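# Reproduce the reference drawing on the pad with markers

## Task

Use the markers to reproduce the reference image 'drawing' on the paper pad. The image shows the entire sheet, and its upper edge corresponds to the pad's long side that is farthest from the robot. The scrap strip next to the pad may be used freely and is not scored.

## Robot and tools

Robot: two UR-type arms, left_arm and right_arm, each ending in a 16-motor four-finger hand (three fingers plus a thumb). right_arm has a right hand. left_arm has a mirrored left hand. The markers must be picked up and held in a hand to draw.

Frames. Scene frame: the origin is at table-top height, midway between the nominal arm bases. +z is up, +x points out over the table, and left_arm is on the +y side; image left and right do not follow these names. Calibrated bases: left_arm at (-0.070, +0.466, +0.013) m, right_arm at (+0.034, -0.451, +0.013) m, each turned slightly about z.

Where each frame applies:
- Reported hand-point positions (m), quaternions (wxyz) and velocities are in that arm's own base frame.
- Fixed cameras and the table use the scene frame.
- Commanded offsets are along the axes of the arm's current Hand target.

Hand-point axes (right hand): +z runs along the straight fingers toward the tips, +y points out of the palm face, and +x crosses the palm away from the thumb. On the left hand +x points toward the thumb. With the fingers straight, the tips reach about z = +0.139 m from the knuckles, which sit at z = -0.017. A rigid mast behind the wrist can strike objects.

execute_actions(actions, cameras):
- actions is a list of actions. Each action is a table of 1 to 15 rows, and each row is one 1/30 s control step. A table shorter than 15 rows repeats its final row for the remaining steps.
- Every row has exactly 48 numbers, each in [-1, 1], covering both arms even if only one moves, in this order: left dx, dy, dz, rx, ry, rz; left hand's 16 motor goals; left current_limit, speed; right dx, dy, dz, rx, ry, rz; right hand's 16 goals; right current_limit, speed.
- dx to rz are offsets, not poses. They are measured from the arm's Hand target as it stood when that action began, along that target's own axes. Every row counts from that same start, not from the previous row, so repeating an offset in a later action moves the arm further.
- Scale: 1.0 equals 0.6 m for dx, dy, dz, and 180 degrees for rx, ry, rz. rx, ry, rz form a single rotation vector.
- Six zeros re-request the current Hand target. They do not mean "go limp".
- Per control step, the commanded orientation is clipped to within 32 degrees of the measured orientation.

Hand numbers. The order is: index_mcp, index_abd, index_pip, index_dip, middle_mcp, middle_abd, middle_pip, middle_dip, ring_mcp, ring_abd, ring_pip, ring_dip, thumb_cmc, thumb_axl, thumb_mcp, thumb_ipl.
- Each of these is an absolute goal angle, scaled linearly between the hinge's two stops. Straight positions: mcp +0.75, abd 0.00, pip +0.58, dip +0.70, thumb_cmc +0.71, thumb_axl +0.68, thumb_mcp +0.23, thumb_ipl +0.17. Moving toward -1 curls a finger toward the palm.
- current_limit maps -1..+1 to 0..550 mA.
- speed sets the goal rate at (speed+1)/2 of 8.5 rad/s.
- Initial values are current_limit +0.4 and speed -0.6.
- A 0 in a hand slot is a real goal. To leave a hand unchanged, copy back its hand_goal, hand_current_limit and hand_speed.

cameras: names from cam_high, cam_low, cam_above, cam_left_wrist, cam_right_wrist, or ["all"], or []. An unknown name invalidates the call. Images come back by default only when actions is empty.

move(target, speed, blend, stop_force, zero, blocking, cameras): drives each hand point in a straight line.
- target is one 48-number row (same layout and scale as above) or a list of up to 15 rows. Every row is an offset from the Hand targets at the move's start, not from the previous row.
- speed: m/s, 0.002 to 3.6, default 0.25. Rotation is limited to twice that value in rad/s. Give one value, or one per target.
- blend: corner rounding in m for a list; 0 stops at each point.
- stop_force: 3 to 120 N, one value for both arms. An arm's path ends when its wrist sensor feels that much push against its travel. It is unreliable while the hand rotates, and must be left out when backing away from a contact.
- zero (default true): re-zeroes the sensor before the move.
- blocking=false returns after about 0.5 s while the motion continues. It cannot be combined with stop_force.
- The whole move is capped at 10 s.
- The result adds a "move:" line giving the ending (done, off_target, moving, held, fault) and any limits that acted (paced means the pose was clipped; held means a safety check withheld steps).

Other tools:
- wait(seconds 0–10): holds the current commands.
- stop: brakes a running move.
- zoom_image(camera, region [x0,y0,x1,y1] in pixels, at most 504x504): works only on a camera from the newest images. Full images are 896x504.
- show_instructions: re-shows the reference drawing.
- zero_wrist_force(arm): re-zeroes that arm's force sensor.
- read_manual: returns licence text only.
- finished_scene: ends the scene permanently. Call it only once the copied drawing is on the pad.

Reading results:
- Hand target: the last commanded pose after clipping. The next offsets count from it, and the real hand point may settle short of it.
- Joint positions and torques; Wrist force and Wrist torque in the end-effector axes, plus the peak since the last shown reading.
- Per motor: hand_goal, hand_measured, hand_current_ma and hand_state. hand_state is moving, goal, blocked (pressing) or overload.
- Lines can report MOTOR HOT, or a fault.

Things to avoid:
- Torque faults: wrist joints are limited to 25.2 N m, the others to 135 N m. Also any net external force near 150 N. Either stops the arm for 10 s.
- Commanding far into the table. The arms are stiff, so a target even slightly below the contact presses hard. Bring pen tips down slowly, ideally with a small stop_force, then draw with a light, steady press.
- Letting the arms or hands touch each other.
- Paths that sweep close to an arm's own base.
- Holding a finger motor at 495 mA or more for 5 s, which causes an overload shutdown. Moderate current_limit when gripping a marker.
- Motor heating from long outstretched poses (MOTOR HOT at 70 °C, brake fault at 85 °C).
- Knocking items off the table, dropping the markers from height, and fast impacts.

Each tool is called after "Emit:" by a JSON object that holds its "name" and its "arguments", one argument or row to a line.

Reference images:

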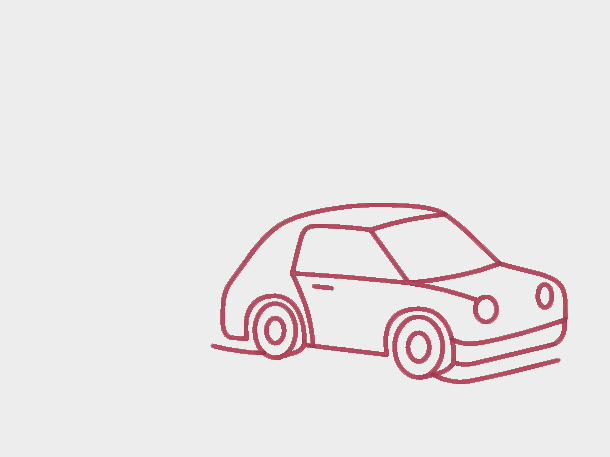

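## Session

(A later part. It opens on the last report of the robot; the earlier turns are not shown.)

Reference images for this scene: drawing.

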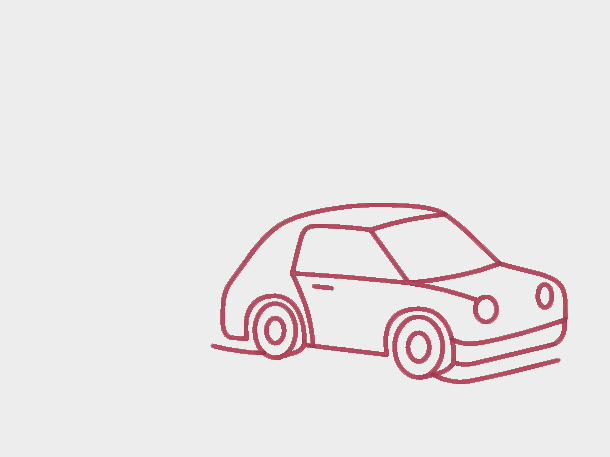

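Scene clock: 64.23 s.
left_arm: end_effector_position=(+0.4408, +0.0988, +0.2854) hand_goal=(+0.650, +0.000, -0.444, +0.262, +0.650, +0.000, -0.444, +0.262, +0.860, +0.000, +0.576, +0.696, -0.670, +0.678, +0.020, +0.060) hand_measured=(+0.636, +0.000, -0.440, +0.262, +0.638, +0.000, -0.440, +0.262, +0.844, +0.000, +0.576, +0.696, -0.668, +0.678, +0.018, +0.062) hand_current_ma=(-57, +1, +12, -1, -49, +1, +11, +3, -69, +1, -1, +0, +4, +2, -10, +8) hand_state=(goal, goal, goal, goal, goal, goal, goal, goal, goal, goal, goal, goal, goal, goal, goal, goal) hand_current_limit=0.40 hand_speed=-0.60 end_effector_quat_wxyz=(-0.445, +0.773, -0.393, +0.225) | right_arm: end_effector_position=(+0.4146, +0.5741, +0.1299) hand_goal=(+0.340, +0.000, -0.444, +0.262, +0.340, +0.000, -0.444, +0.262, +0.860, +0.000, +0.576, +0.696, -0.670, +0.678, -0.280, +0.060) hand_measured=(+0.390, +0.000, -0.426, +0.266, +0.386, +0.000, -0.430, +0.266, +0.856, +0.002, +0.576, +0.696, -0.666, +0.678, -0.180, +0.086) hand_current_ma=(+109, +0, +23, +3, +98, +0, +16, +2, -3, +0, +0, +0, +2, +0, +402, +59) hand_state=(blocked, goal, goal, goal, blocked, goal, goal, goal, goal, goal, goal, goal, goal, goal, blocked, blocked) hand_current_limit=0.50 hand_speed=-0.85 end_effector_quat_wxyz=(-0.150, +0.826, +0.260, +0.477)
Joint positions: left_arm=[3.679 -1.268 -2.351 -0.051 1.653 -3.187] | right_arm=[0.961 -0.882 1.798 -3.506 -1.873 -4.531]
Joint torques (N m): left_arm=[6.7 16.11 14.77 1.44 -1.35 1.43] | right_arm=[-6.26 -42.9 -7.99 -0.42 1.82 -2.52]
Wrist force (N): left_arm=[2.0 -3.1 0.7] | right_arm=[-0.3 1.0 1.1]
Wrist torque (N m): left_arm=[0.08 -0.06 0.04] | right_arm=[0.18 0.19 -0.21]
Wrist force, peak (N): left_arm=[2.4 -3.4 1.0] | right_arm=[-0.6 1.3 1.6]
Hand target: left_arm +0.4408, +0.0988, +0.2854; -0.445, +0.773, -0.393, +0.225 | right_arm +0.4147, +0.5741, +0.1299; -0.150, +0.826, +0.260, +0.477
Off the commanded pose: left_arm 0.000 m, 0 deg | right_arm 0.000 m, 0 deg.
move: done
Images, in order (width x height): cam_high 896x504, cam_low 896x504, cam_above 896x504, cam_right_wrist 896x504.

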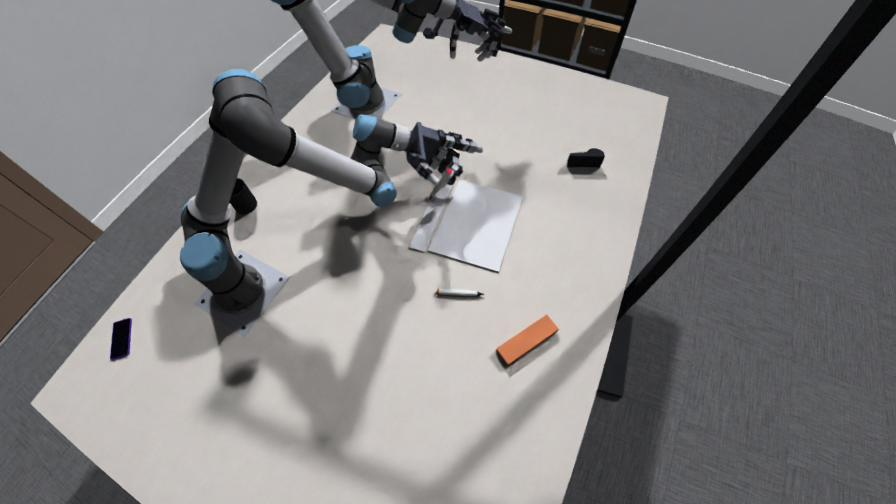

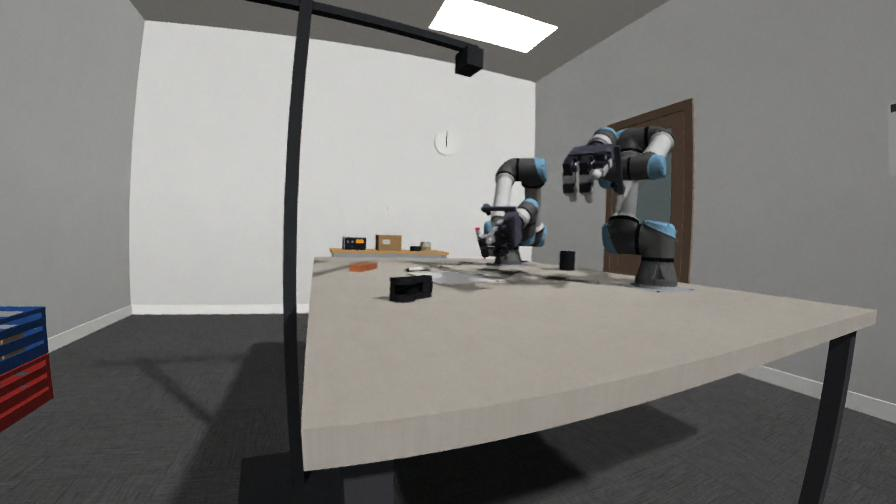

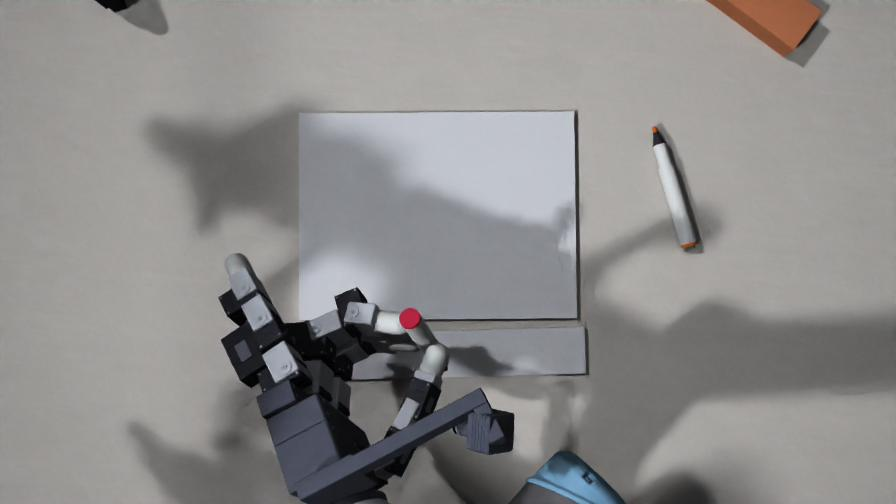

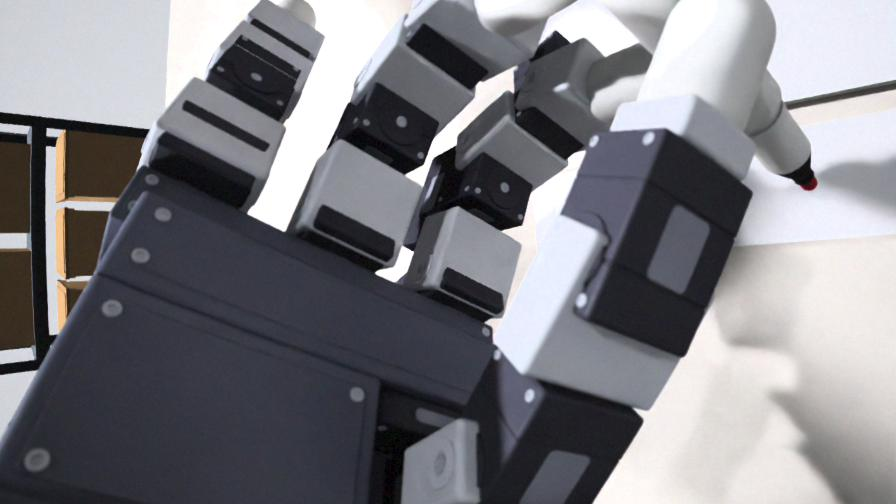

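Emit:
{"name": "move", "arguments": {
  "target": [
    [0,0,0,0,0,0,0.65,0,-0.445,0.261,0.65,0,-0.445,0.261,0.86,0,0.576,0.696,-0.671,0.678,0.02,0.06,0.4,-0.6,-0.0722,0,0.0417,0,0,0,0.34,0,-0.445,0.261,0.34,0,-0.445,0.261,0.86,0,0.576,0.696,-0.671,0.678,-0.28,0.06,0.5,-0.85],
    [0,0,0,0,0,0,0.65,0,-0.445,0.261,0.65,0,-0.445,0.261,0.86,0,0.576,0.696,-0.671,0.678,0.02,0.06,0.4,-0.6,-0.1126,0,0.065,0,0,0,0.34,0,-0.445,0.261,0.34,0,-0.445,0.261,0.86,0,0.576,0.696,-0.671,0.678,-0.28,0.06,0.5,-0.85]
  ],
  "speed": [0.1,0.008],
  "stop_force": 3,
  "cameras": ["cam_above","cam_right_wrist"]
}}

Emit:
{"name": "zoom_image", "arguments": {
  "camera": "cam_right_wrist",
  "region": [700, 80, 896, 260]
}}

Scene clock: 71.63 s.
left_arm: end_effector_position=(+0.4408, +0.0988, +0.2854) hand_goal=(+0.650, +0.000, -0.444, +0.262, +0.650, +0.000, -0.444, +0.262, +0.860, +0.000, +0.576, +0.696, -0.670, +0.678, +0.020, +0.060) hand_measured=(+0.636, +0.000, -0.440, +0.262, +0.638, +0.000, -0.440, +0.262, +0.844, +0.000, +0.576, +0.696, -0.668, +0.678, +0.018, +0.062) hand_current_ma=(-57, +1, +12, -1, -49, +1, +11, +3, -69, +1, -1, +0, +4, +2, -10, +8) hand_state=(goal, goal, goal, goal, goal, goal, goal, goal, goal, goal, goal, goal, goal, goal, goal, goal) hand_current_limit=0.40 hand_speed=-0.60 end_effector_quat_wxyz=(-0.445, +0.773, -0.393, +0.225) | right_arm: end_effector_position=(+0.4146, +0.5740, +0.0519) hand_goal=(+0.340, +0.000, -0.444, +0.262, +0.340, +0.000, -0.444, +0.262, +0.860, +0.000, +0.576, +0.696, -0.670, +0.678, -0.280, +0.060) hand_measured=(+0.362, +0.000, -0.434, +0.264, +0.398, +0.000, -0.408, +0.276, +0.856, +0.002, +0.576, +0.696, -0.686, +0.670, -0.180, +0.094) hand_current_ma=(+32, +0, +8, +1, +131, +0, +62, +15, -3, +0, +0, +0, -18, -9, +402, +84) hand_state=(blocked, goal, goal, goal, blocked, goal, blocked, goal, goal, goal, goal, goal, goal, goal, blocked, blocked) hand_current_limit=0.50 hand_speed=-0.85 end_effector_quat_wxyz=(-0.150, +0.826, +0.260, +0.477)
Joint positions: left_arm=[3.679 -1.268 -2.351 -0.051 1.653 -3.187] | right_arm=[0.961 -0.725 1.788 -3.653 -1.872 -4.532]
Joint torques (N m): left_arm=[5.72 15.49 15.95 1.73 -1.41 1.27] | right_arm=[4.43 -48.47 -15.17 -0.09 -1.36 -1.82]
Wrist force (N): left_arm=[2.4 -3.5 0.6] | right_arm=[2.0 1.3 0.8]
Wrist torque (N m): left_arm=[0.04 -0.11 0.08] | right_arm=[0.19 0.06 -0.20]
Wrist force, peak (N): left_arm=[2.6 -3.4 0.9] | right_arm=[2.8 2.0 0.8]
Hand target: left_arm +0.4408, +0.0988, +0.2854; -0.445, +0.773, -0.393, +0.225 | right_arm +0.4146, +0.5740, +0.0519; -0.150, +0.826, +0.260, +0.477
Off the commanded pose: left_arm 0.000 m, 0 deg | right_arm 0.000 m, 0 deg.
move: done
Images, in order (width x height): cam_above 896x504, cam_right_wrist 896x504.

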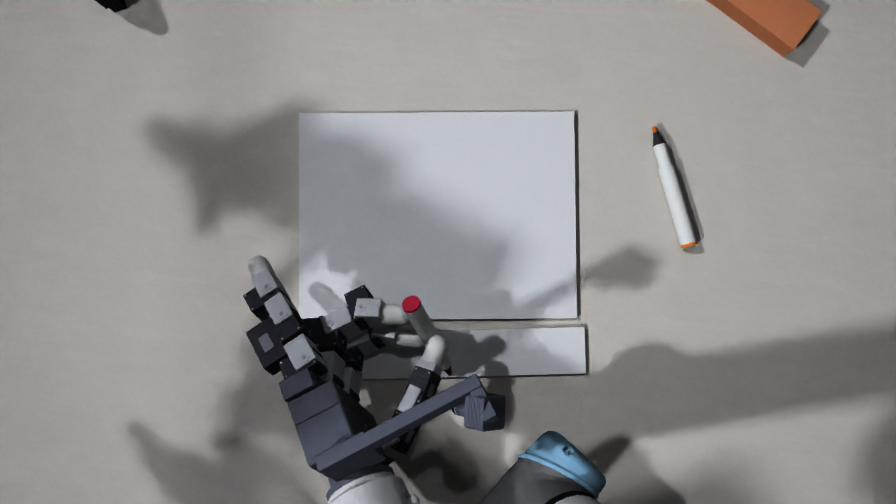

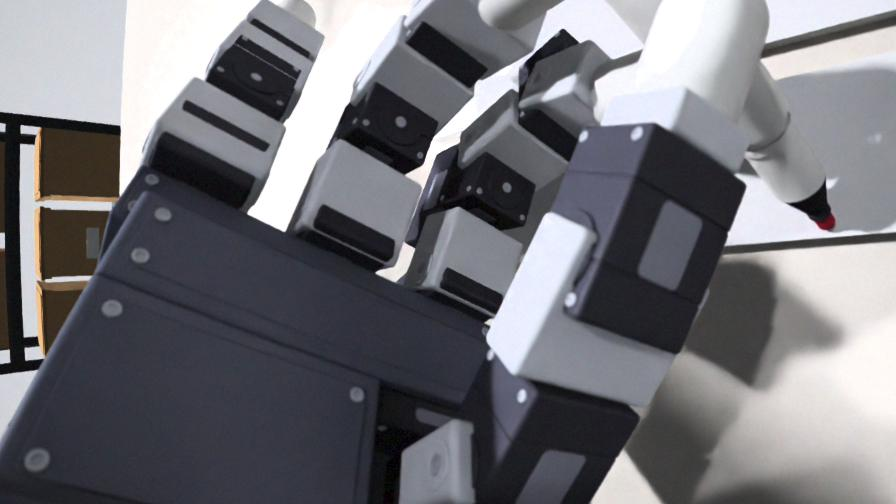

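Scaled by 2.571.

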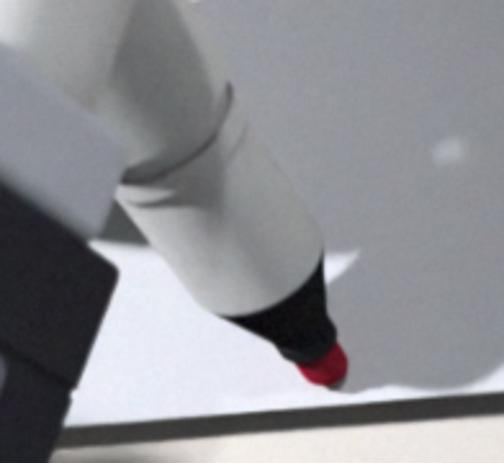

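Emit:
{"name": "move", "arguments": {
  "target": [0,0,0,0,0,0,0.65,0,-0.445,0.261,0.65,0,-0.445,0.261,0.86,0,0.576,0.696,-0.671,0.678,0.02,0.06,0.4,-0.6,0.0433,0,-0.025,0,0,0,0.34,0,-0.445,0.261,0.34,0,-0.445,0.261,0.86,0,0.576,0.696,-0.671,0.678,-0.28,0.06,0.5,-0.85],
  "speed": 0.05,
  "cameras": ["cam_above","cam_right_wrist"]
}}

Emit:
{"name": "zoom_image", "arguments": {
  "camera": "cam_right_wrist",
  "region": [700, 80, 896, 260]
}}

Scene clock: 72.80 s.
left_arm: end_effector_position=(+0.4408, +0.0988, +0.2854) hand_goal=(+0.650, +0.000, -0.444, +0.262, +0.650, +0.000, -0.444, +0.262, +0.860, +0.000, +0.576, +0.696, -0.670, +0.678, +0.020, +0.060) hand_measured=(+0.636, +0.000, -0.440, +0.262, +0.638, +0.000, -0.440, +0.262, +0.844, +0.000, +0.576, +0.696, -0.668, +0.678, +0.018, +0.062) hand_current_ma=(-57, +1, +12, -1, -49, +1, +11, +3, -69, +1, -1, +0, +4, +2, -10, +8) hand_state=(goal, goal, goal, goal, goal, goal, goal, goal, goal, goal, goal, goal, goal, goal, goal, goal) hand_current_limit=0.40 hand_speed=-0.60 end_effector_quat_wxyz=(-0.445, +0.773, -0.393, +0.225) | right_arm: end_effector_position=(+0.4146, +0.5740, +0.0818) hand_goal=(+0.340, +0.000, -0.444, +0.262, +0.340, +0.000, -0.444, +0.262, +0.860, +0.000, +0.576, +0.696, -0.670, +0.678, -0.280, +0.060) hand_measured=(+0.372, +0.006, -0.426, +0.266, +0.396, +0.000, -0.408, +0.276, +0.856, +0.002, +0.576, +0.696, -0.678, +0.670, -0.184, +0.094) hand_current_ma=(+58, +3, +21, +3, +129, +0, +61, +15, -3, +0, +0, +0, -6, -8, +379, +84) hand_state=(blocked, goal, goal, goal, blocked, goal, blocked, goal, goal, goal, goal, goal, goal, goal, blocked, blocked) hand_current_limit=0.50 hand_speed=-0.85 end_effector_quat_wxyz=(-0.150, +0.826, +0.260, +0.477) end_effector_velocity=(+0.000, +0.000, -0.001) end_effector_angular_velocity=(+0.003, -0.001, +0.001)
Joint positions: left_arm=[3.679 -1.268 -2.351 -0.051 1.653 -3.187] | right_arm=[0.961 -0.787 1.796 -3.599 -1.872 -4.532]
Joint velocities: left_arm=[within noise] | right_arm=[0 0.003 -0.001 -0.005 0.001 0]
Joint torques (N m): left_arm=[5.84 14.39 15.57 1.43 -1.36 1.37] | right_arm=[6.83 -34.19 -12.34 -5.68 -1.4 -1.48]
Wrist force (N): left_arm=[2.4 -3.1 0.8] | right_arm=[0.0 1.0 1.4]
Wrist torque (N m): left_arm=[0.08 -0.10 0.07] | right_arm=[0.16 0.12 -0.10]
Wrist force, peak (N): left_arm=[2.4 -3.4 0.8] | right_arm=[2.1 1.7 0.5]
Hand target: left_arm +0.4408, +0.0988, +0.2854; -0.445, +0.773, -0.393, +0.225 | right_arm +0.4146, +0.5741, +0.0819; -0.150, +0.826, +0.260, +0.477
Off the commanded pose: left_arm 0.000 m, 0 deg | right_arm 0.000 m, 0 deg.
move: done
Images, in order (width x height): cam_above 896x504, cam_right_wrist 896x504.

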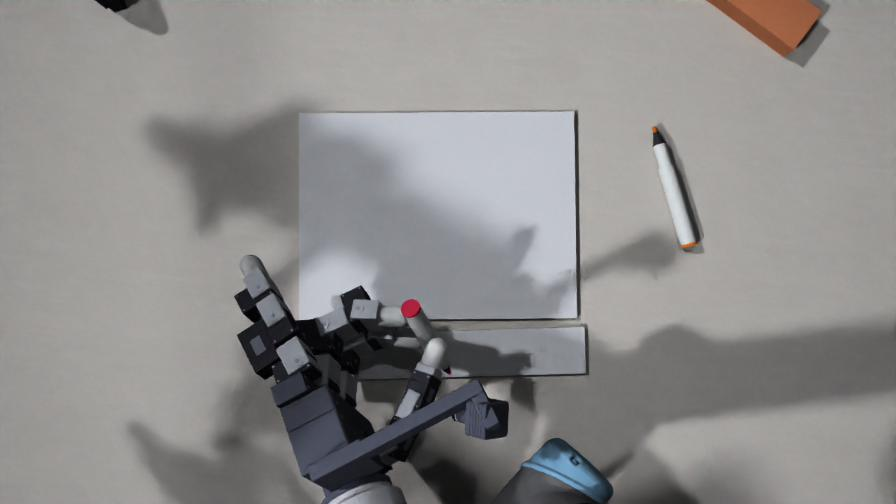

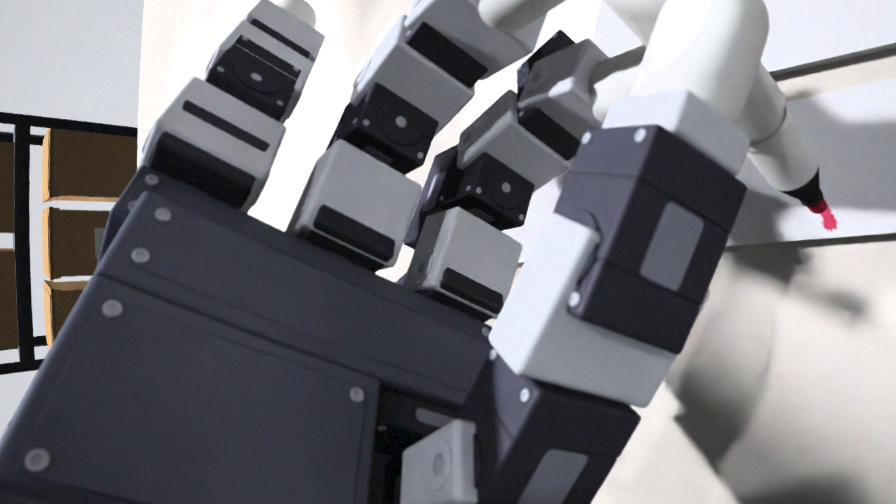

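Scaled by 2.571.

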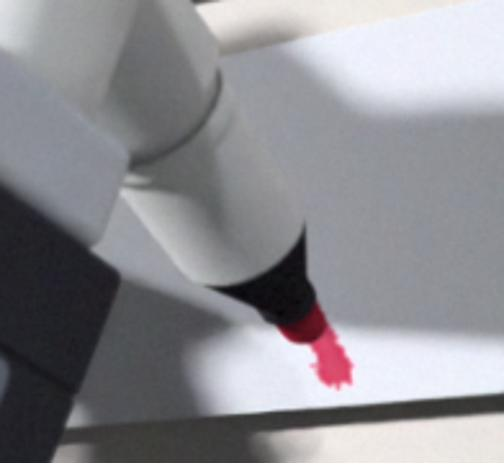

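Emit:
{"name": "zoom_image", "arguments": {
  "camera": "cam_above",
  "region": [380, 310, 540, 400]
}}

Scaled by 3.150.

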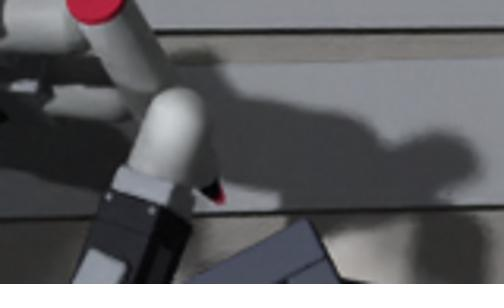

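Emit:
{"name": "move", "arguments": {
  "target": [
    [0,0,0,0,0,0,0.65,0,-0.445,0.261,0.65,0,-0.445,0.261,0.86,0,0.576,0.696,-0.671,0.678,0.02,0.06,0.4,-0.6,-0.00654,0.08704,-0.01133,0,0,0,0.33,0,-0.445,0.261,0.33,0,-0.445,0.261,0.86,0,0.576,0.696,-0.671,0.678,-0.28,0.06,0.72,-0.85],
    [0,0,0,0,0,0,0.65,0,-0.445,0.261,0.65,0,-0.445,0.261,0.86,0,0.576,0.696,-0.671,0.678,0.02,0.06,0.4,-0.6,-0.02949,0.08704,0.00192,0,0,0,0.33,0,-0.445,0.261,0.33,0,-0.445,0.261,0.86,0,0.576,0.696,-0.671,0.678,-0.28,0.06,0.72,-0.85],
    [0,0,0,0,0,0,0.65,0,-0.445,0.261,0.65,0,-0.445,0.261,0.86,0,0.576,0.696,-0.671,0.678,0.02,0.06,0.4,-0.6,-0.05634,0.14626,-0.01791,0,0,0,0.33,0,-0.445,0.261,0.33,0,-0.445,0.261,0.86,0,0.576,0.696,-0.671,0.678,-0.28,0.06,0.72,-0.85],
    [0,0,0,0,0,0,0.65,0,-0.445,0.261,0.65,0,-0.445,0.261,0.86,0,0.576,0.696,-0.671,0.678,0.02,0.06,0.4,-0.6,-0.02747,0.14626,-0.03458,0,0,0,0.33,0,-0.445,0.261,0.33,0,-0.445,0.261,0.86,0,0.576,0.696,-0.671,0.678,-0.28,0.06,0.72,-0.85],
    [0,0,0,0,0,0,0.65,0,-0.445,0.261,0.65,0,-0.445,0.261,0.86,0,0.576,0.696,-0.671,0.678,0.02,0.06,0.4,-0.6,-0.0874,0.03377,-0.25133,0,0,0,0.33,0,-0.445,0.261,0.33,0,-0.445,0.261,0.86,0,0.576,0.696,-0.671,0.678,-0.28,0.06,0.72,-0.85]
  ],
  "speed": [0.1,0.03,0.02,0.1,0.2],
  "blend": [0.005,0,0,0.01,0],
  "cameras": ["cam_above","cam_right_wrist"]
}}

Emit:
{"name": "zoom_image", "arguments": {
  "camera": "cam_above",
  "region": [420, 310, 600, 400]
}}

Scene clock: 78.97 s.
left_arm: end_effector_position=(+0.4408, +0.0988, +0.2854) hand_goal=(+0.650, +0.000, -0.444, +0.262, +0.650, +0.000, -0.444, +0.262, +0.860, +0.000, +0.576, +0.696, -0.670, +0.678, +0.020, +0.060) hand_measured=(+0.636, +0.000, -0.440, +0.262, +0.638, +0.000, -0.440, +0.262, +0.844, +0.000, +0.576, +0.696, -0.668, +0.678, +0.018, +0.062) hand_current_ma=(-57, +1, +12, -1, -49, +1, +11, +3, -69, +1, -1, +0, +4, +2, -10, +8) hand_state=(goal, goal, goal, goal, goal, goal, goal, goal, goal, goal, goal, goal, goal, goal, goal, goal) hand_current_limit=0.40 hand_speed=-0.60 end_effector_quat_wxyz=(-0.445, +0.773, -0.393, +0.225) | right_arm: end_effector_position=(+0.2978, +0.4676, +0.1119) hand_goal=(+0.330, +0.000, -0.444, +0.262, +0.330, +0.000, -0.444, +0.262, +0.860, +0.000, +0.576, +0.696, -0.670, +0.678, -0.280, +0.060) hand_measured=(+0.372, +0.006, -0.424, +0.268, +0.392, +0.000, -0.408, +0.276, +0.858, +0.002, +0.576, +0.696, -0.676, +0.672, -0.184, +0.094) hand_current_ma=(+86, +3, +26, +4, +146, +0, +61, +15, -1, +0, +0, +0, -3, -7, +379, +84) hand_state=(blocked, goal, blocked, goal, blocked, goal, blocked, goal, goal, goal, goal, goal, goal, goal, blocked, blocked) hand_current_limit=0.72 hand_speed=-0.85 end_effector_quat_wxyz=(-0.150, +0.826, +0.260, +0.477)
Joint positions: left_arm=[3.679 -1.268 -2.351 -0.051 1.653 -3.187] | right_arm=[1.045 -1.027 2.216 -3.762 -1.944 -4.485]
Joint torques (N m): left_arm=[4.58 15.15 14.45 1.71 -1.44 1.2] | right_arm=[6.54 -33.92 -13.8 -5.76 0.15 -1.8]
Wrist force (N): left_arm=[2.1 -3.1 0.8] | right_arm=[-0.2 1.1 1.2]
Wrist torque (N m): left_arm=[0.08 -0.06 0.03] | right_arm=[0.19 0.16 -0.11]
Wrist force, peak (N): left_arm=[2.3 -3.7 0.9] | right_arm=[1.2 1.7 2.2]
Hand target: left_arm +0.4408, +0.0988, +0.2854; -0.445, +0.773, -0.393, +0.225 | right_arm +0.2978, +0.4676, +0.1120; -0.150, +0.826, +0.260, +0.477
Off the commanded pose: left_arm 0.000 m, 0 deg | right_arm 0.000 m, 0 deg.
move: done
Images, in order (width x height): cam_above 896x504, cam_right_wrist 896x504.

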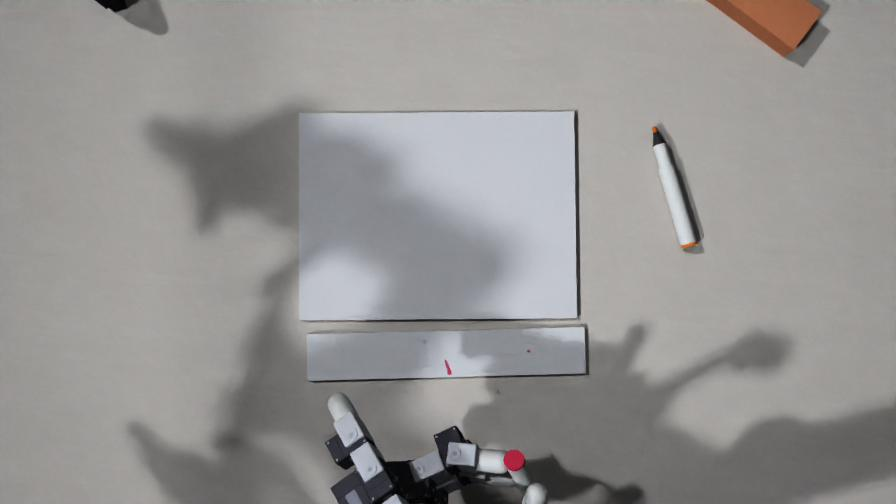

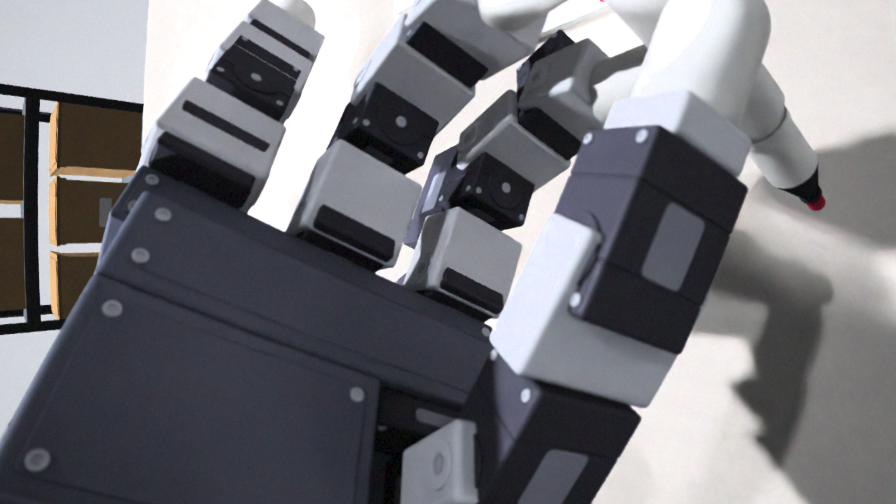

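Scaled by 2.800.

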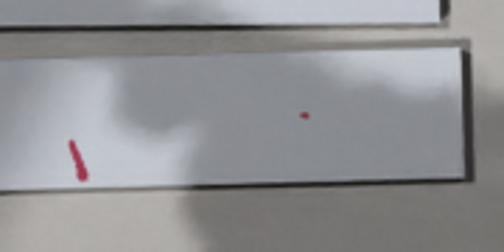

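Emit:
{"name": "move", "arguments": {
  "target": [
    [0,0,0,0,0,0,0.65,0,-0.445,0.261,0.65,0,-0.445,0.261,0.86,0,0.576,0.696,-0.671,0.678,0.02,0.06,0.4,-0.6,0,0,0,0,0,0,0.31,0,-0.445,0.261,0.31,0,-0.445,0.261,0.86,0,0.576,0.696,-0.671,0.678,-0.31,0.06,0.72,-0.85],
    [0,0,0,0,0,0,0.65,0,-0.445,0.261,0.65,0,-0.445,0.261,0.86,0,0.576,0.696,-0.671,0.678,0.02,0.06,0.4,-0.6,0.14326,-0.20269,0.37142,0,0,0,0.31,0,-0.445,0.261,0.31,0,-0.445,0.261,0.86,0,0.576,0.696,-0.671,0.678,-0.31,0.06,0.72,-0.85],
    [0,0,0,0,0,0,0.65,0,-0.445,0.261,0.65,0,-0.445,0.261,0.86,0,0.576,0.696,-0.671,0.678,0.02,0.06,0.4,-0.6,0.12233,-0.20269,0.38351,0,0,0,0.31,0,-0.445,0.261,0.31,0,-0.445,0.261,0.86,0,0.576,0.696,-0.671,0.678,-0.31,0.06,0.72,-0.85],
    [0,0,0,0,0,0,0.65,0,-0.445,0.261,0.65,0,-0.445,0.261,0.86,0,0.576,0.696,-0.671,0.678,0.02,0.06,0.4,-0.6,0.10719,-0.16642,0.3706,0,0,0,0.31,0,-0.445,0.261,0.31,0,-0.445,0.261,0.86,0,0.576,0.696,-0.671,0.678,-0.31,0.06,0.72,-0.85],
    [0,0,0,0,0,0,0.65,0,-0.445,0.261,0.65,0,-0.445,0.261,0.86,0,0.576,0.696,-0.671,0.678,0.02,0.06,0.4,-0.6,0.13389,-0.16642,0.35518,0,0,0,0.31,0,-0.445,0.261,0.31,0,-0.445,0.261,0.86,0,0.576,0.696,-0.671,0.678,-0.31,0.06,0.72,-0.85],
    [0,0,0,0,0,0,0.65,0,-0.445,0.261,0.65,0,-0.445,0.261,0.86,0,0.576,0.696,-0.671,0.678,0.02,0.06,0.4,-0.6,0.03499,0.13541,0.18388,0,0,0,0.31,0,-0.445,0.261,0.31,0,-0.445,0.261,0.86,0,0.576,0.696,-0.671,0.678,-0.31,0.06,0.72,-0.85],
    [0,0,0,0,0,0,0.65,0,-0.445,0.261,0.65,0,-0.445,0.261,0.86,0,0.576,0.696,-0.671,0.678,0.02,0.06,0.4,-0.6,0.01406,0.13541,0.19597,0,0,0,0.31,0,-0.445,0.261,0.31,0,-0.445,0.261,0.86,0,0.576,0.696,-0.671,0.678,-0.31,0.06,0.72,-0.85],
    [0,0,0,0,0,0,0.65,0,-0.445,0.261,0.65,0,-0.445,0.261,0.86,0,0.576,0.696,-0.671,0.678,0.02,0.06,0.4,-0.6,-0.00112,0.17183,0.183,0,0,0,0.31,0,-0.445,0.261,0.31,0,-0.445,0.261,0.86,0,0.576,0.696,-0.671,0.678,-0.31,0.06,0.72,-0.85],
    [0,0,0,0,0,0,0.65,0,-0.445,0.261,0.65,0,-0.445,0.261,0.86,0,0.576,0.696,-0.671,0.678,0.02,0.06,0.4,-0.6,0.02558,0.17183,0.16758,0,0,0,0.31,0,-0.445,0.261,0.31,0,-0.445,0.261,0.86,0,0.576,0.696,-0.671,0.678,-0.31,0.06,0.72,-0.85],
    [0,0,0,0,0,0,0.65,0,-0.445,0.261,0.65,0,-0.445,0.261,0.86,0,0.576,0.696,-0.671,0.678,0.02,0.06,0.4,-0.6,-0.0184,0.07121,-0.03187,0,0,0,0.31,0,-0.445,0.261,0.31,0,-0.445,0.261,0.86,0,0.576,0.696,-0.671,0.678,-0.31,0.06,0.72,-0.85]
  ],
  "speed": [0.1,0.25,0.05,0.025,0.1,0.25,0.05,0.025,0.1,0.25],
  "blend": [0,0.004,0,0,0.004,0.004,0,0,0.004,0],
  "cameras": ["cam_above","cam_right_wrist"]
}}

Emit:
{"name": "zoom_image", "arguments": {
  "camera": "cam_above",
  "region": [300, 320, 460, 390]
}}

Emit:
{"name": "zoom_image", "arguments": {
  "camera": "cam_above",
  "region": [440, 320, 600, 390]
}}

Scene clock: 87.93 s.
left_arm: end_effector_position=(+0.4408, +0.0988, +0.2854) hand_goal=(+0.650, +0.000, -0.444, +0.262, +0.650, +0.000, -0.444, +0.262, +0.860, +0.000, +0.576, +0.696, -0.670, +0.678, +0.020, +0.060) hand_measured=(+0.636, +0.000, -0.440, +0.262, +0.638, +0.000, -0.440, +0.262, +0.844, +0.000, +0.576, +0.696, -0.668, +0.678, +0.018, +0.062) hand_current_ma=(-57, +1, +12, -1, -49, +1, +11, +3, -69, +1, -1, +0, +4, +2, -10, +8) hand_state=(goal, goal, goal, goal, goal, goal, goal, goal, goal, goal, goal, goal, goal, goal, goal, goal) hand_current_limit=0.40 hand_speed=-0.60 end_effector_quat_wxyz=(-0.445, +0.773, -0.393, +0.225) | right_arm: end_effector_position=(+0.3042, +0.4199, +0.1119) hand_goal=(+0.310, +0.000, -0.444, +0.262, +0.310, +0.000, -0.444, +0.262, +0.860, +0.000, +0.576, +0.696, -0.670, +0.678, -0.310, +0.060) hand_measured=(+0.372, +0.006, -0.420, +0.268, +0.374, +0.000, -0.408, +0.276, +0.858, +0.002, +0.576, +0.696, -0.676, +0.672, -0.186, +0.094) hand_current_ma=(+152, +4, +32, +5, +155, +0, +61, +15, -1, +0, +0, +0, -4, -4, +473, +87) hand_state=(blocked, goal, blocked, goal, blocked, goal, blocked, goal, goal, goal, goal, goal, goal, goal, blocked, blocked) hand_current_limit=0.72 hand_speed=-0.85 end_effector_quat_wxyz=(-0.150, +0.826, +0.260, +0.477)
Joint positions: left_arm=[3.679 -1.268 -2.351 -0.051 1.653 -3.187] | right_arm=[0.966 -1.073 2.341 -3.856 -1.877 -4.529]
Joint torques (N m): left_arm=[3.66 15.38 15.08 1.48 -1.28 1.31] | right_arm=[7.39 -33.92 -8.41 -5.84 -0.43 -1.63]
Wrist force (N): left_arm=[2.2 -3.2 0.9] | right_arm=[0.1 1.0 1.5]
Wrist torque (N m): left_arm=[0.06 -0.07 0.05] | right_arm=[0.14 0.10 -0.08]
Wrist force, peak (N): left_arm=[2.3 -3.6 0.9] | right_arm=[0.9 2.0 2.7]
Hand target: left_arm +0.4408, +0.0988, +0.2854; -0.445, +0.773, -0.393, +0.225 | right_arm +0.3042, +0.4199, +0.1120; -0.150, +0.826, +0.260, +0.477
Off the commanded pose: left_arm 0.000 m, 0 deg | right_arm 0.000 m, 0 deg.
move: done
Images, in order (width x height): cam_above 896x504, cam_right_wrist 896x504.

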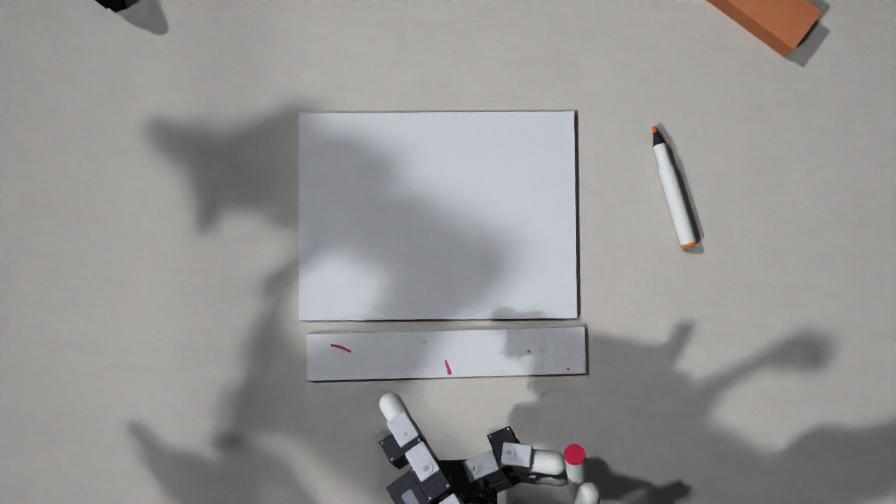

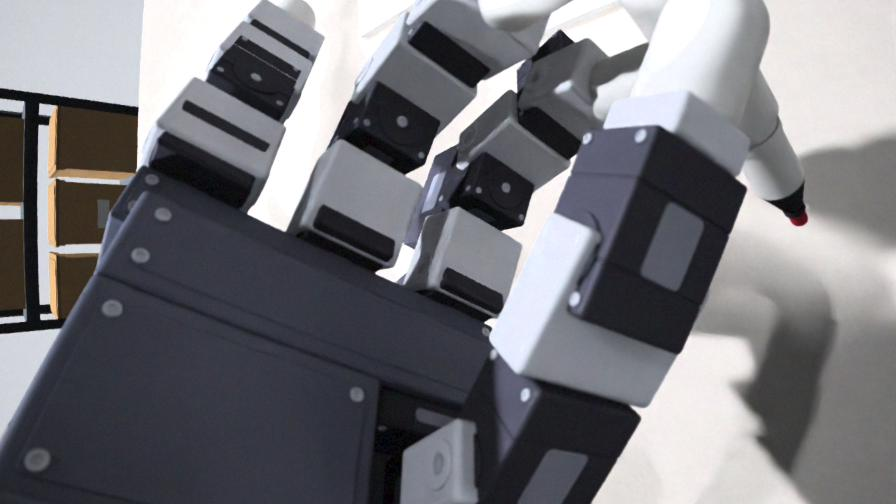

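Scaled by 3.150.

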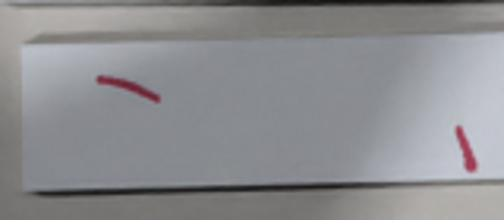

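Scaled by 3.150.

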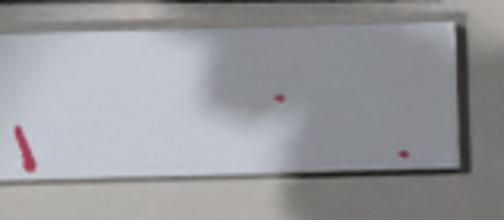

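Emit:
{"name": "move", "arguments": {
  "target": [
    [0,0,0,0,0,0,0.65,0,-0.445,0.261,0.65,0,-0.445,0.261,0.86,0,0.576,0.696,-0.671,0.678,0.02,0.06,0.4,-0.6,0,0,0,0,0,0,0.35,0,-0.445,0.261,0.27,0,-0.445,0.261,0.86,0,0.576,0.696,-0.671,0.678,-0.31,0.06,0.72,-0.95],
    [0,0,0,0,0,0,0.65,0,-0.445,0.261,0.65,0,-0.445,0.261,0.86,0,0.576,0.696,-0.671,0.678,0.02,0.06,0.4,-0.6,0,0,0,0,0.0444,0,0.35,0,-0.445,0.261,0.27,0,-0.445,0.261,0.86,0,0.576,0.696,-0.671,0.678,-0.31,0.06,0.72,-0.95]
  ],
  "speed": 0.2,
  "cameras": ["cam_above","cam_right_wrist"]
}}

Scene clock: 90.37 s.
left_arm: end_effector_position=(+0.4408, +0.0988, +0.2854) hand_goal=(+0.650, +0.000, -0.444, +0.262, +0.650, +0.000, -0.444, +0.262, +0.860, +0.000, +0.576, +0.696, -0.670, +0.678, +0.020, +0.060) hand_measured=(+0.636, +0.000, -0.440, +0.262, +0.638, +0.000, -0.440, +0.262, +0.844, +0.000, +0.576, +0.696, -0.668, +0.678, +0.018, +0.062) hand_current_ma=(-57, +1, +12, -1, -49, +1, +11, +3, -69, +1, -1, +0, +4, +2, -10, +8) hand_state=(goal, goal, goal, goal, goal, goal, goal, goal, goal, goal, goal, goal, goal, goal, goal, goal) hand_current_limit=0.40 hand_speed=-0.60 end_effector_quat_wxyz=(-0.445, +0.773, -0.393, +0.225) | right_arm: end_effector_position=(+0.3041, +0.4200, +0.1120) hand_goal=(+0.350, +0.000, -0.444, +0.262, +0.270, +0.000, -0.444, +0.262, +0.860, +0.000, +0.576, +0.696, -0.670, +0.678, -0.310, +0.060) hand_measured=(+0.392, +0.006, -0.420, +0.270, +0.348, +0.000, -0.408, +0.276, +0.858, +0.002, +0.576, +0.696, -0.666, +0.678, -0.186, +0.096) hand_current_ma=(+82, +4, +34, +6, +207, +0, +61, +15, -1, +0, +0, +0, +3, +0, +473, +90) hand_state=(blocked, goal, blocked, goal, blocked, goal, blocked, goal, goal, goal, goal, goal, goal, goal, blocked, blocked) hand_current_limit=0.72 hand_speed=-0.95 end_effector_quat_wxyz=(-0.168, +0.791, +0.249, +0.533)
Joint positions: left_arm=[3.679 -1.268 -2.351 -0.051 1.653 -3.187] | right_arm=[0.983 -0.966 2.338 -4.103 -1.915 -4.567]
Joint torques (N m): left_arm=[4.13 14.65 15.83 1.67 -1.44 1.17] | right_arm=[-9.53 -25.17 -0.84 -5.21 2 2.03]
Wrist force (N): left_arm=[2.6 -2.8 0.8] | right_arm=[0.1 0.9 1.3]
Wrist torque (N m): left_arm=[0.10 -0.13 0.08] | right_arm=[0.18 0.13 -0.21]
Wrist force, peak (N): left_arm=[2.3 -3.4 0.9] | right_arm=[0.0 1.2 1.5]
Hand target: left_arm +0.4408, +0.0988, +0.2854; -0.445, +0.773, -0.393, +0.225 | right_arm +0.3042, +0.4199, +0.1120; -0.168, +0.791, +0.249, +0.533
Off the commanded pose: left_arm 0.000 m, 0 deg | right_arm 0.000 m, 0 deg.
move: done
Images, in order (width x height): cam_above 896x504, cam_right_wrist 896x504.

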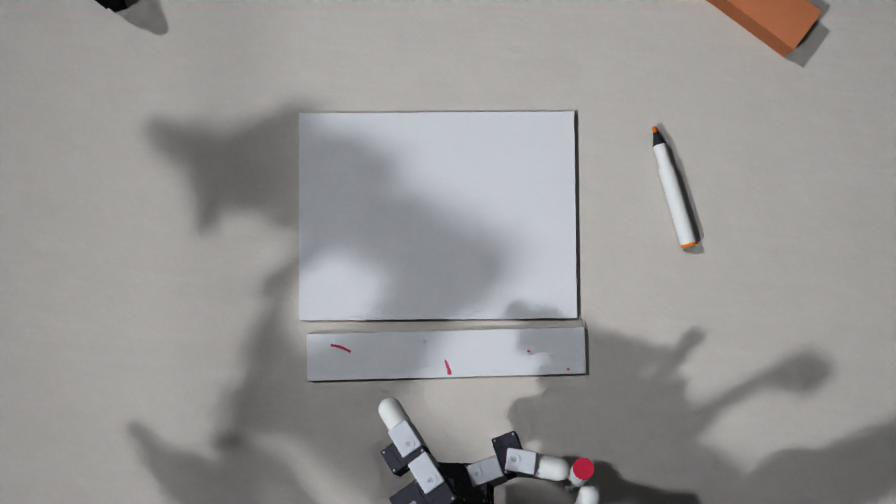

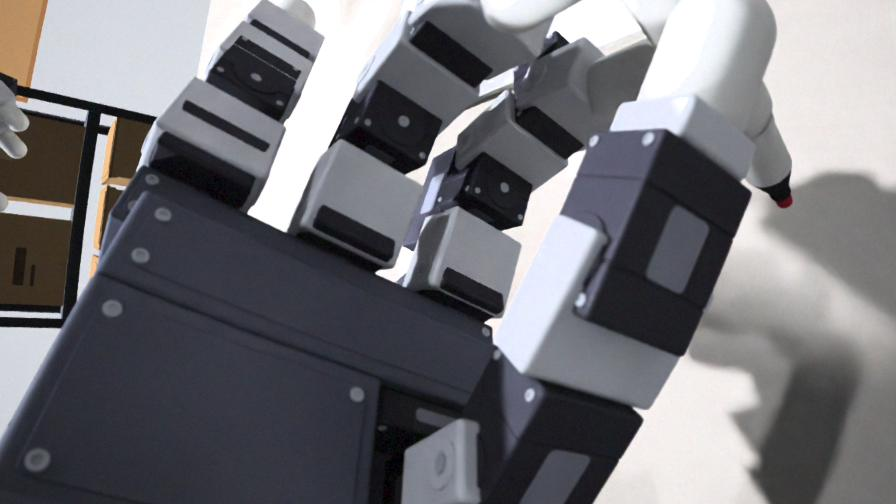

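Emit:
{"name": "move", "arguments": {
  "target": [
    [0,0,0,0,0,0,0.65,0,-0.445,0.261,0.65,0,-0.445,0.261,0.86,0,0.576,0.696,-0.671,0.678,0.02,0.06,0.4,-0.6,0.06334,-0.00102,0.25462,0,0,0,0.35,0,-0.445,0.261,0.27,0,-0.445,0.261,0.86,0,0.576,0.696,-0.671,0.678,-0.31,0.06,0.72,-0.95],
    [0,0,0,0,0,0,0.65,0,-0.445,0.261,0.65,0,-0.445,0.261,0.86,0,0.576,0.696,-0.671,0.678,0.02,0.06,0.4,-0.6,0.04789,-0.00102,0.26087,0,0,0,0.35,0,-0.445,0.261,0.27,0,-0.445,0.261,0.86,0,0.576,0.696,-0.671,0.678,-0.31,0.06,0.72,-0.95],
    [0,0,0,0,0,0,0.65,0,-0.445,0.261,0.65,0,-0.445,0.261,0.86,0,0.576,0.696,-0.671,0.678,0.02,0.06,0.4,-0.6,0.03598,0.0286,0.24917,0,0,0,0.35,0,-0.445,0.261,0.27,0,-0.445,0.261,0.86,0,0.576,0.696,-0.671,0.678,-0.31,0.06,0.72,-0.95]
  ],
  "speed": [0.2,0.05,0.03],
  "blend": [0.003,0,0],
  "cameras": ["cam_above","cam_right_wrist"]
}}

Emit:
{"name": "zoom_image", "arguments": {
  "camera": "cam_right_wrist",
  "region": [700, 100, 896, 280]
}}

Scene clock: 92.97 s.
left_arm: end_effector_position=(+0.4408, +0.0988, +0.2854) hand_goal=(+0.650, +0.000, -0.444, +0.262, +0.650, +0.000, -0.444, +0.262, +0.860, +0.000, +0.576, +0.696, -0.670, +0.678, +0.020, +0.060) hand_measured=(+0.636, +0.000, -0.440, +0.262, +0.638, +0.000, -0.440, +0.262, +0.844, +0.000, +0.576, +0.696, -0.668, +0.678, +0.018, +0.062) hand_current_ma=(-57, +1, +12, -1, -49, +1, +11, +3, -69, +1, -1, +0, +4, +2, -10, +8) hand_state=(goal, goal, goal, goal, goal, goal, goal, goal, goal, goal, goal, goal, goal, goal, goal, goal) hand_current_limit=0.40 hand_speed=-0.60 end_effector_quat_wxyz=(-0.445, +0.773, -0.393, +0.225) | right_arm: end_effector_position=(+0.4342, +0.4898, +0.0759) hand_goal=(+0.350, +0.000, -0.444, +0.262, +0.270, +0.000, -0.444, +0.262, +0.860, +0.000, +0.576, +0.696, -0.670, +0.678, -0.310, +0.060) hand_measured=(+0.392, +0.006, -0.420, +0.270, +0.346, +0.000, -0.408, +0.276, +0.858, +0.002, +0.576, +0.696, -0.664, +0.678, -0.186, +0.096) hand_current_ma=(+83, +4, +34, +6, +203, +0, +61, +15, -1, +0, +0, +0, +4, +0, +473, +92) hand_state=(blocked, goal, blocked, goal, blocked, goal, blocked, goal, goal, goal, goal, goal, goal, goal, blocked, blocked) hand_current_limit=0.72 hand_speed=-0.95 end_effector_quat_wxyz=(-0.168, +0.791, +0.249, +0.533) end_effector_velocity=(+0.001, +0.003, +0.002) end_effector_angular_velocity=(+0.002, -0.003, +0.000)
Joint positions: left_arm=[3.679 -1.268 -2.351 -0.051 1.653 -3.187] | right_arm=[0.839 -0.775 2 -3.973 -1.782 -4.626]
Joint velocities: left_arm=[within noise] | right_arm=[0.002 0.001 -0.008 0.003 -0.002 0]
Joint torques (N m): left_arm=[3.39 14.38 15.25 1.65 -1.4 1.36] | right_arm=[11.31 -38.46 -19.18 -0.38 -2.46 -0.56]
Wrist force (N): left_arm=[2.1 -3.2 0.6] | right_arm=[-0.3 1.0 1.5]
Wrist torque (N m): left_arm=[0.08 -0.07 0.05] | right_arm=[0.15 0.19 -0.10]
Wrist force, peak (N): left_arm=[2.6 -3.3 0.8] | right_arm=[0.6 1.0 2.8]
Hand target: left_arm +0.4408, +0.0988, +0.2854; -0.445, +0.773, -0.393, +0.225 | right_arm +0.4342, +0.4899, +0.0759; -0.168, +0.791, +0.249, +0.533
Off the commanded pose: left_arm 0.000 m, 0 deg | right_arm 0.000 m, 0 deg.
move: done
Images, in order (width x height): cam_above 896x504, cam_right_wrist 896x504.

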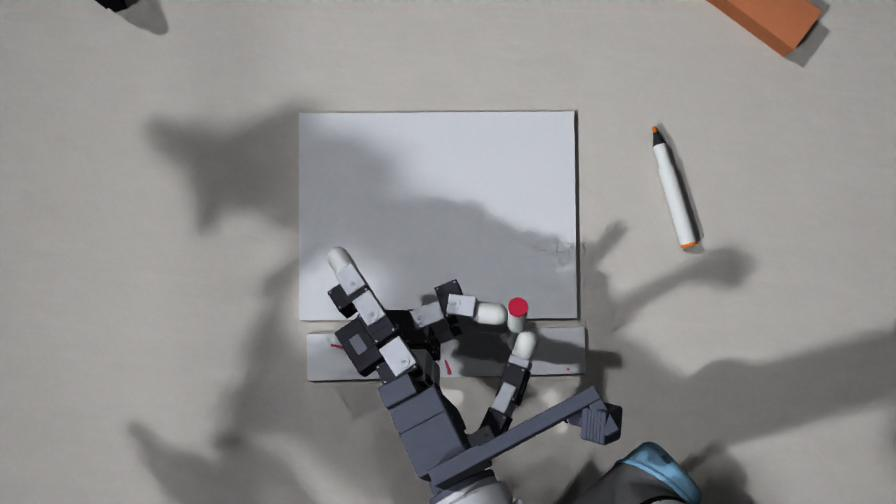

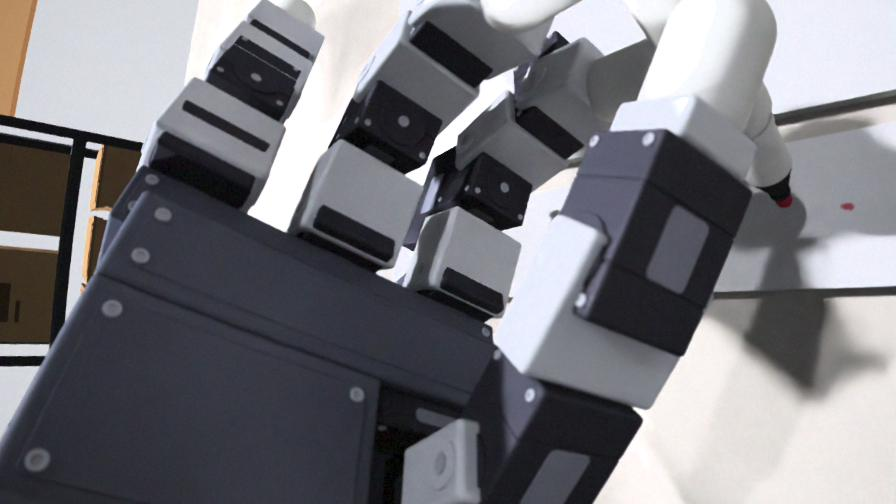

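Scaled by 2.571.

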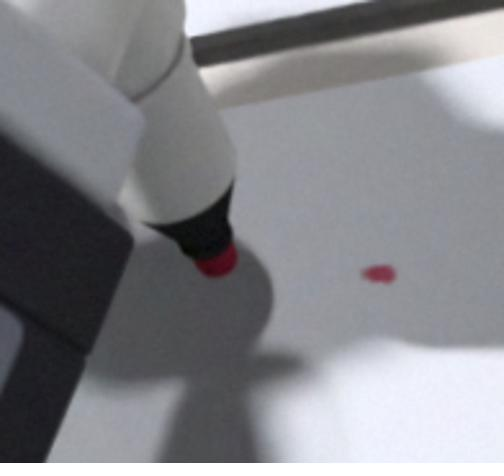

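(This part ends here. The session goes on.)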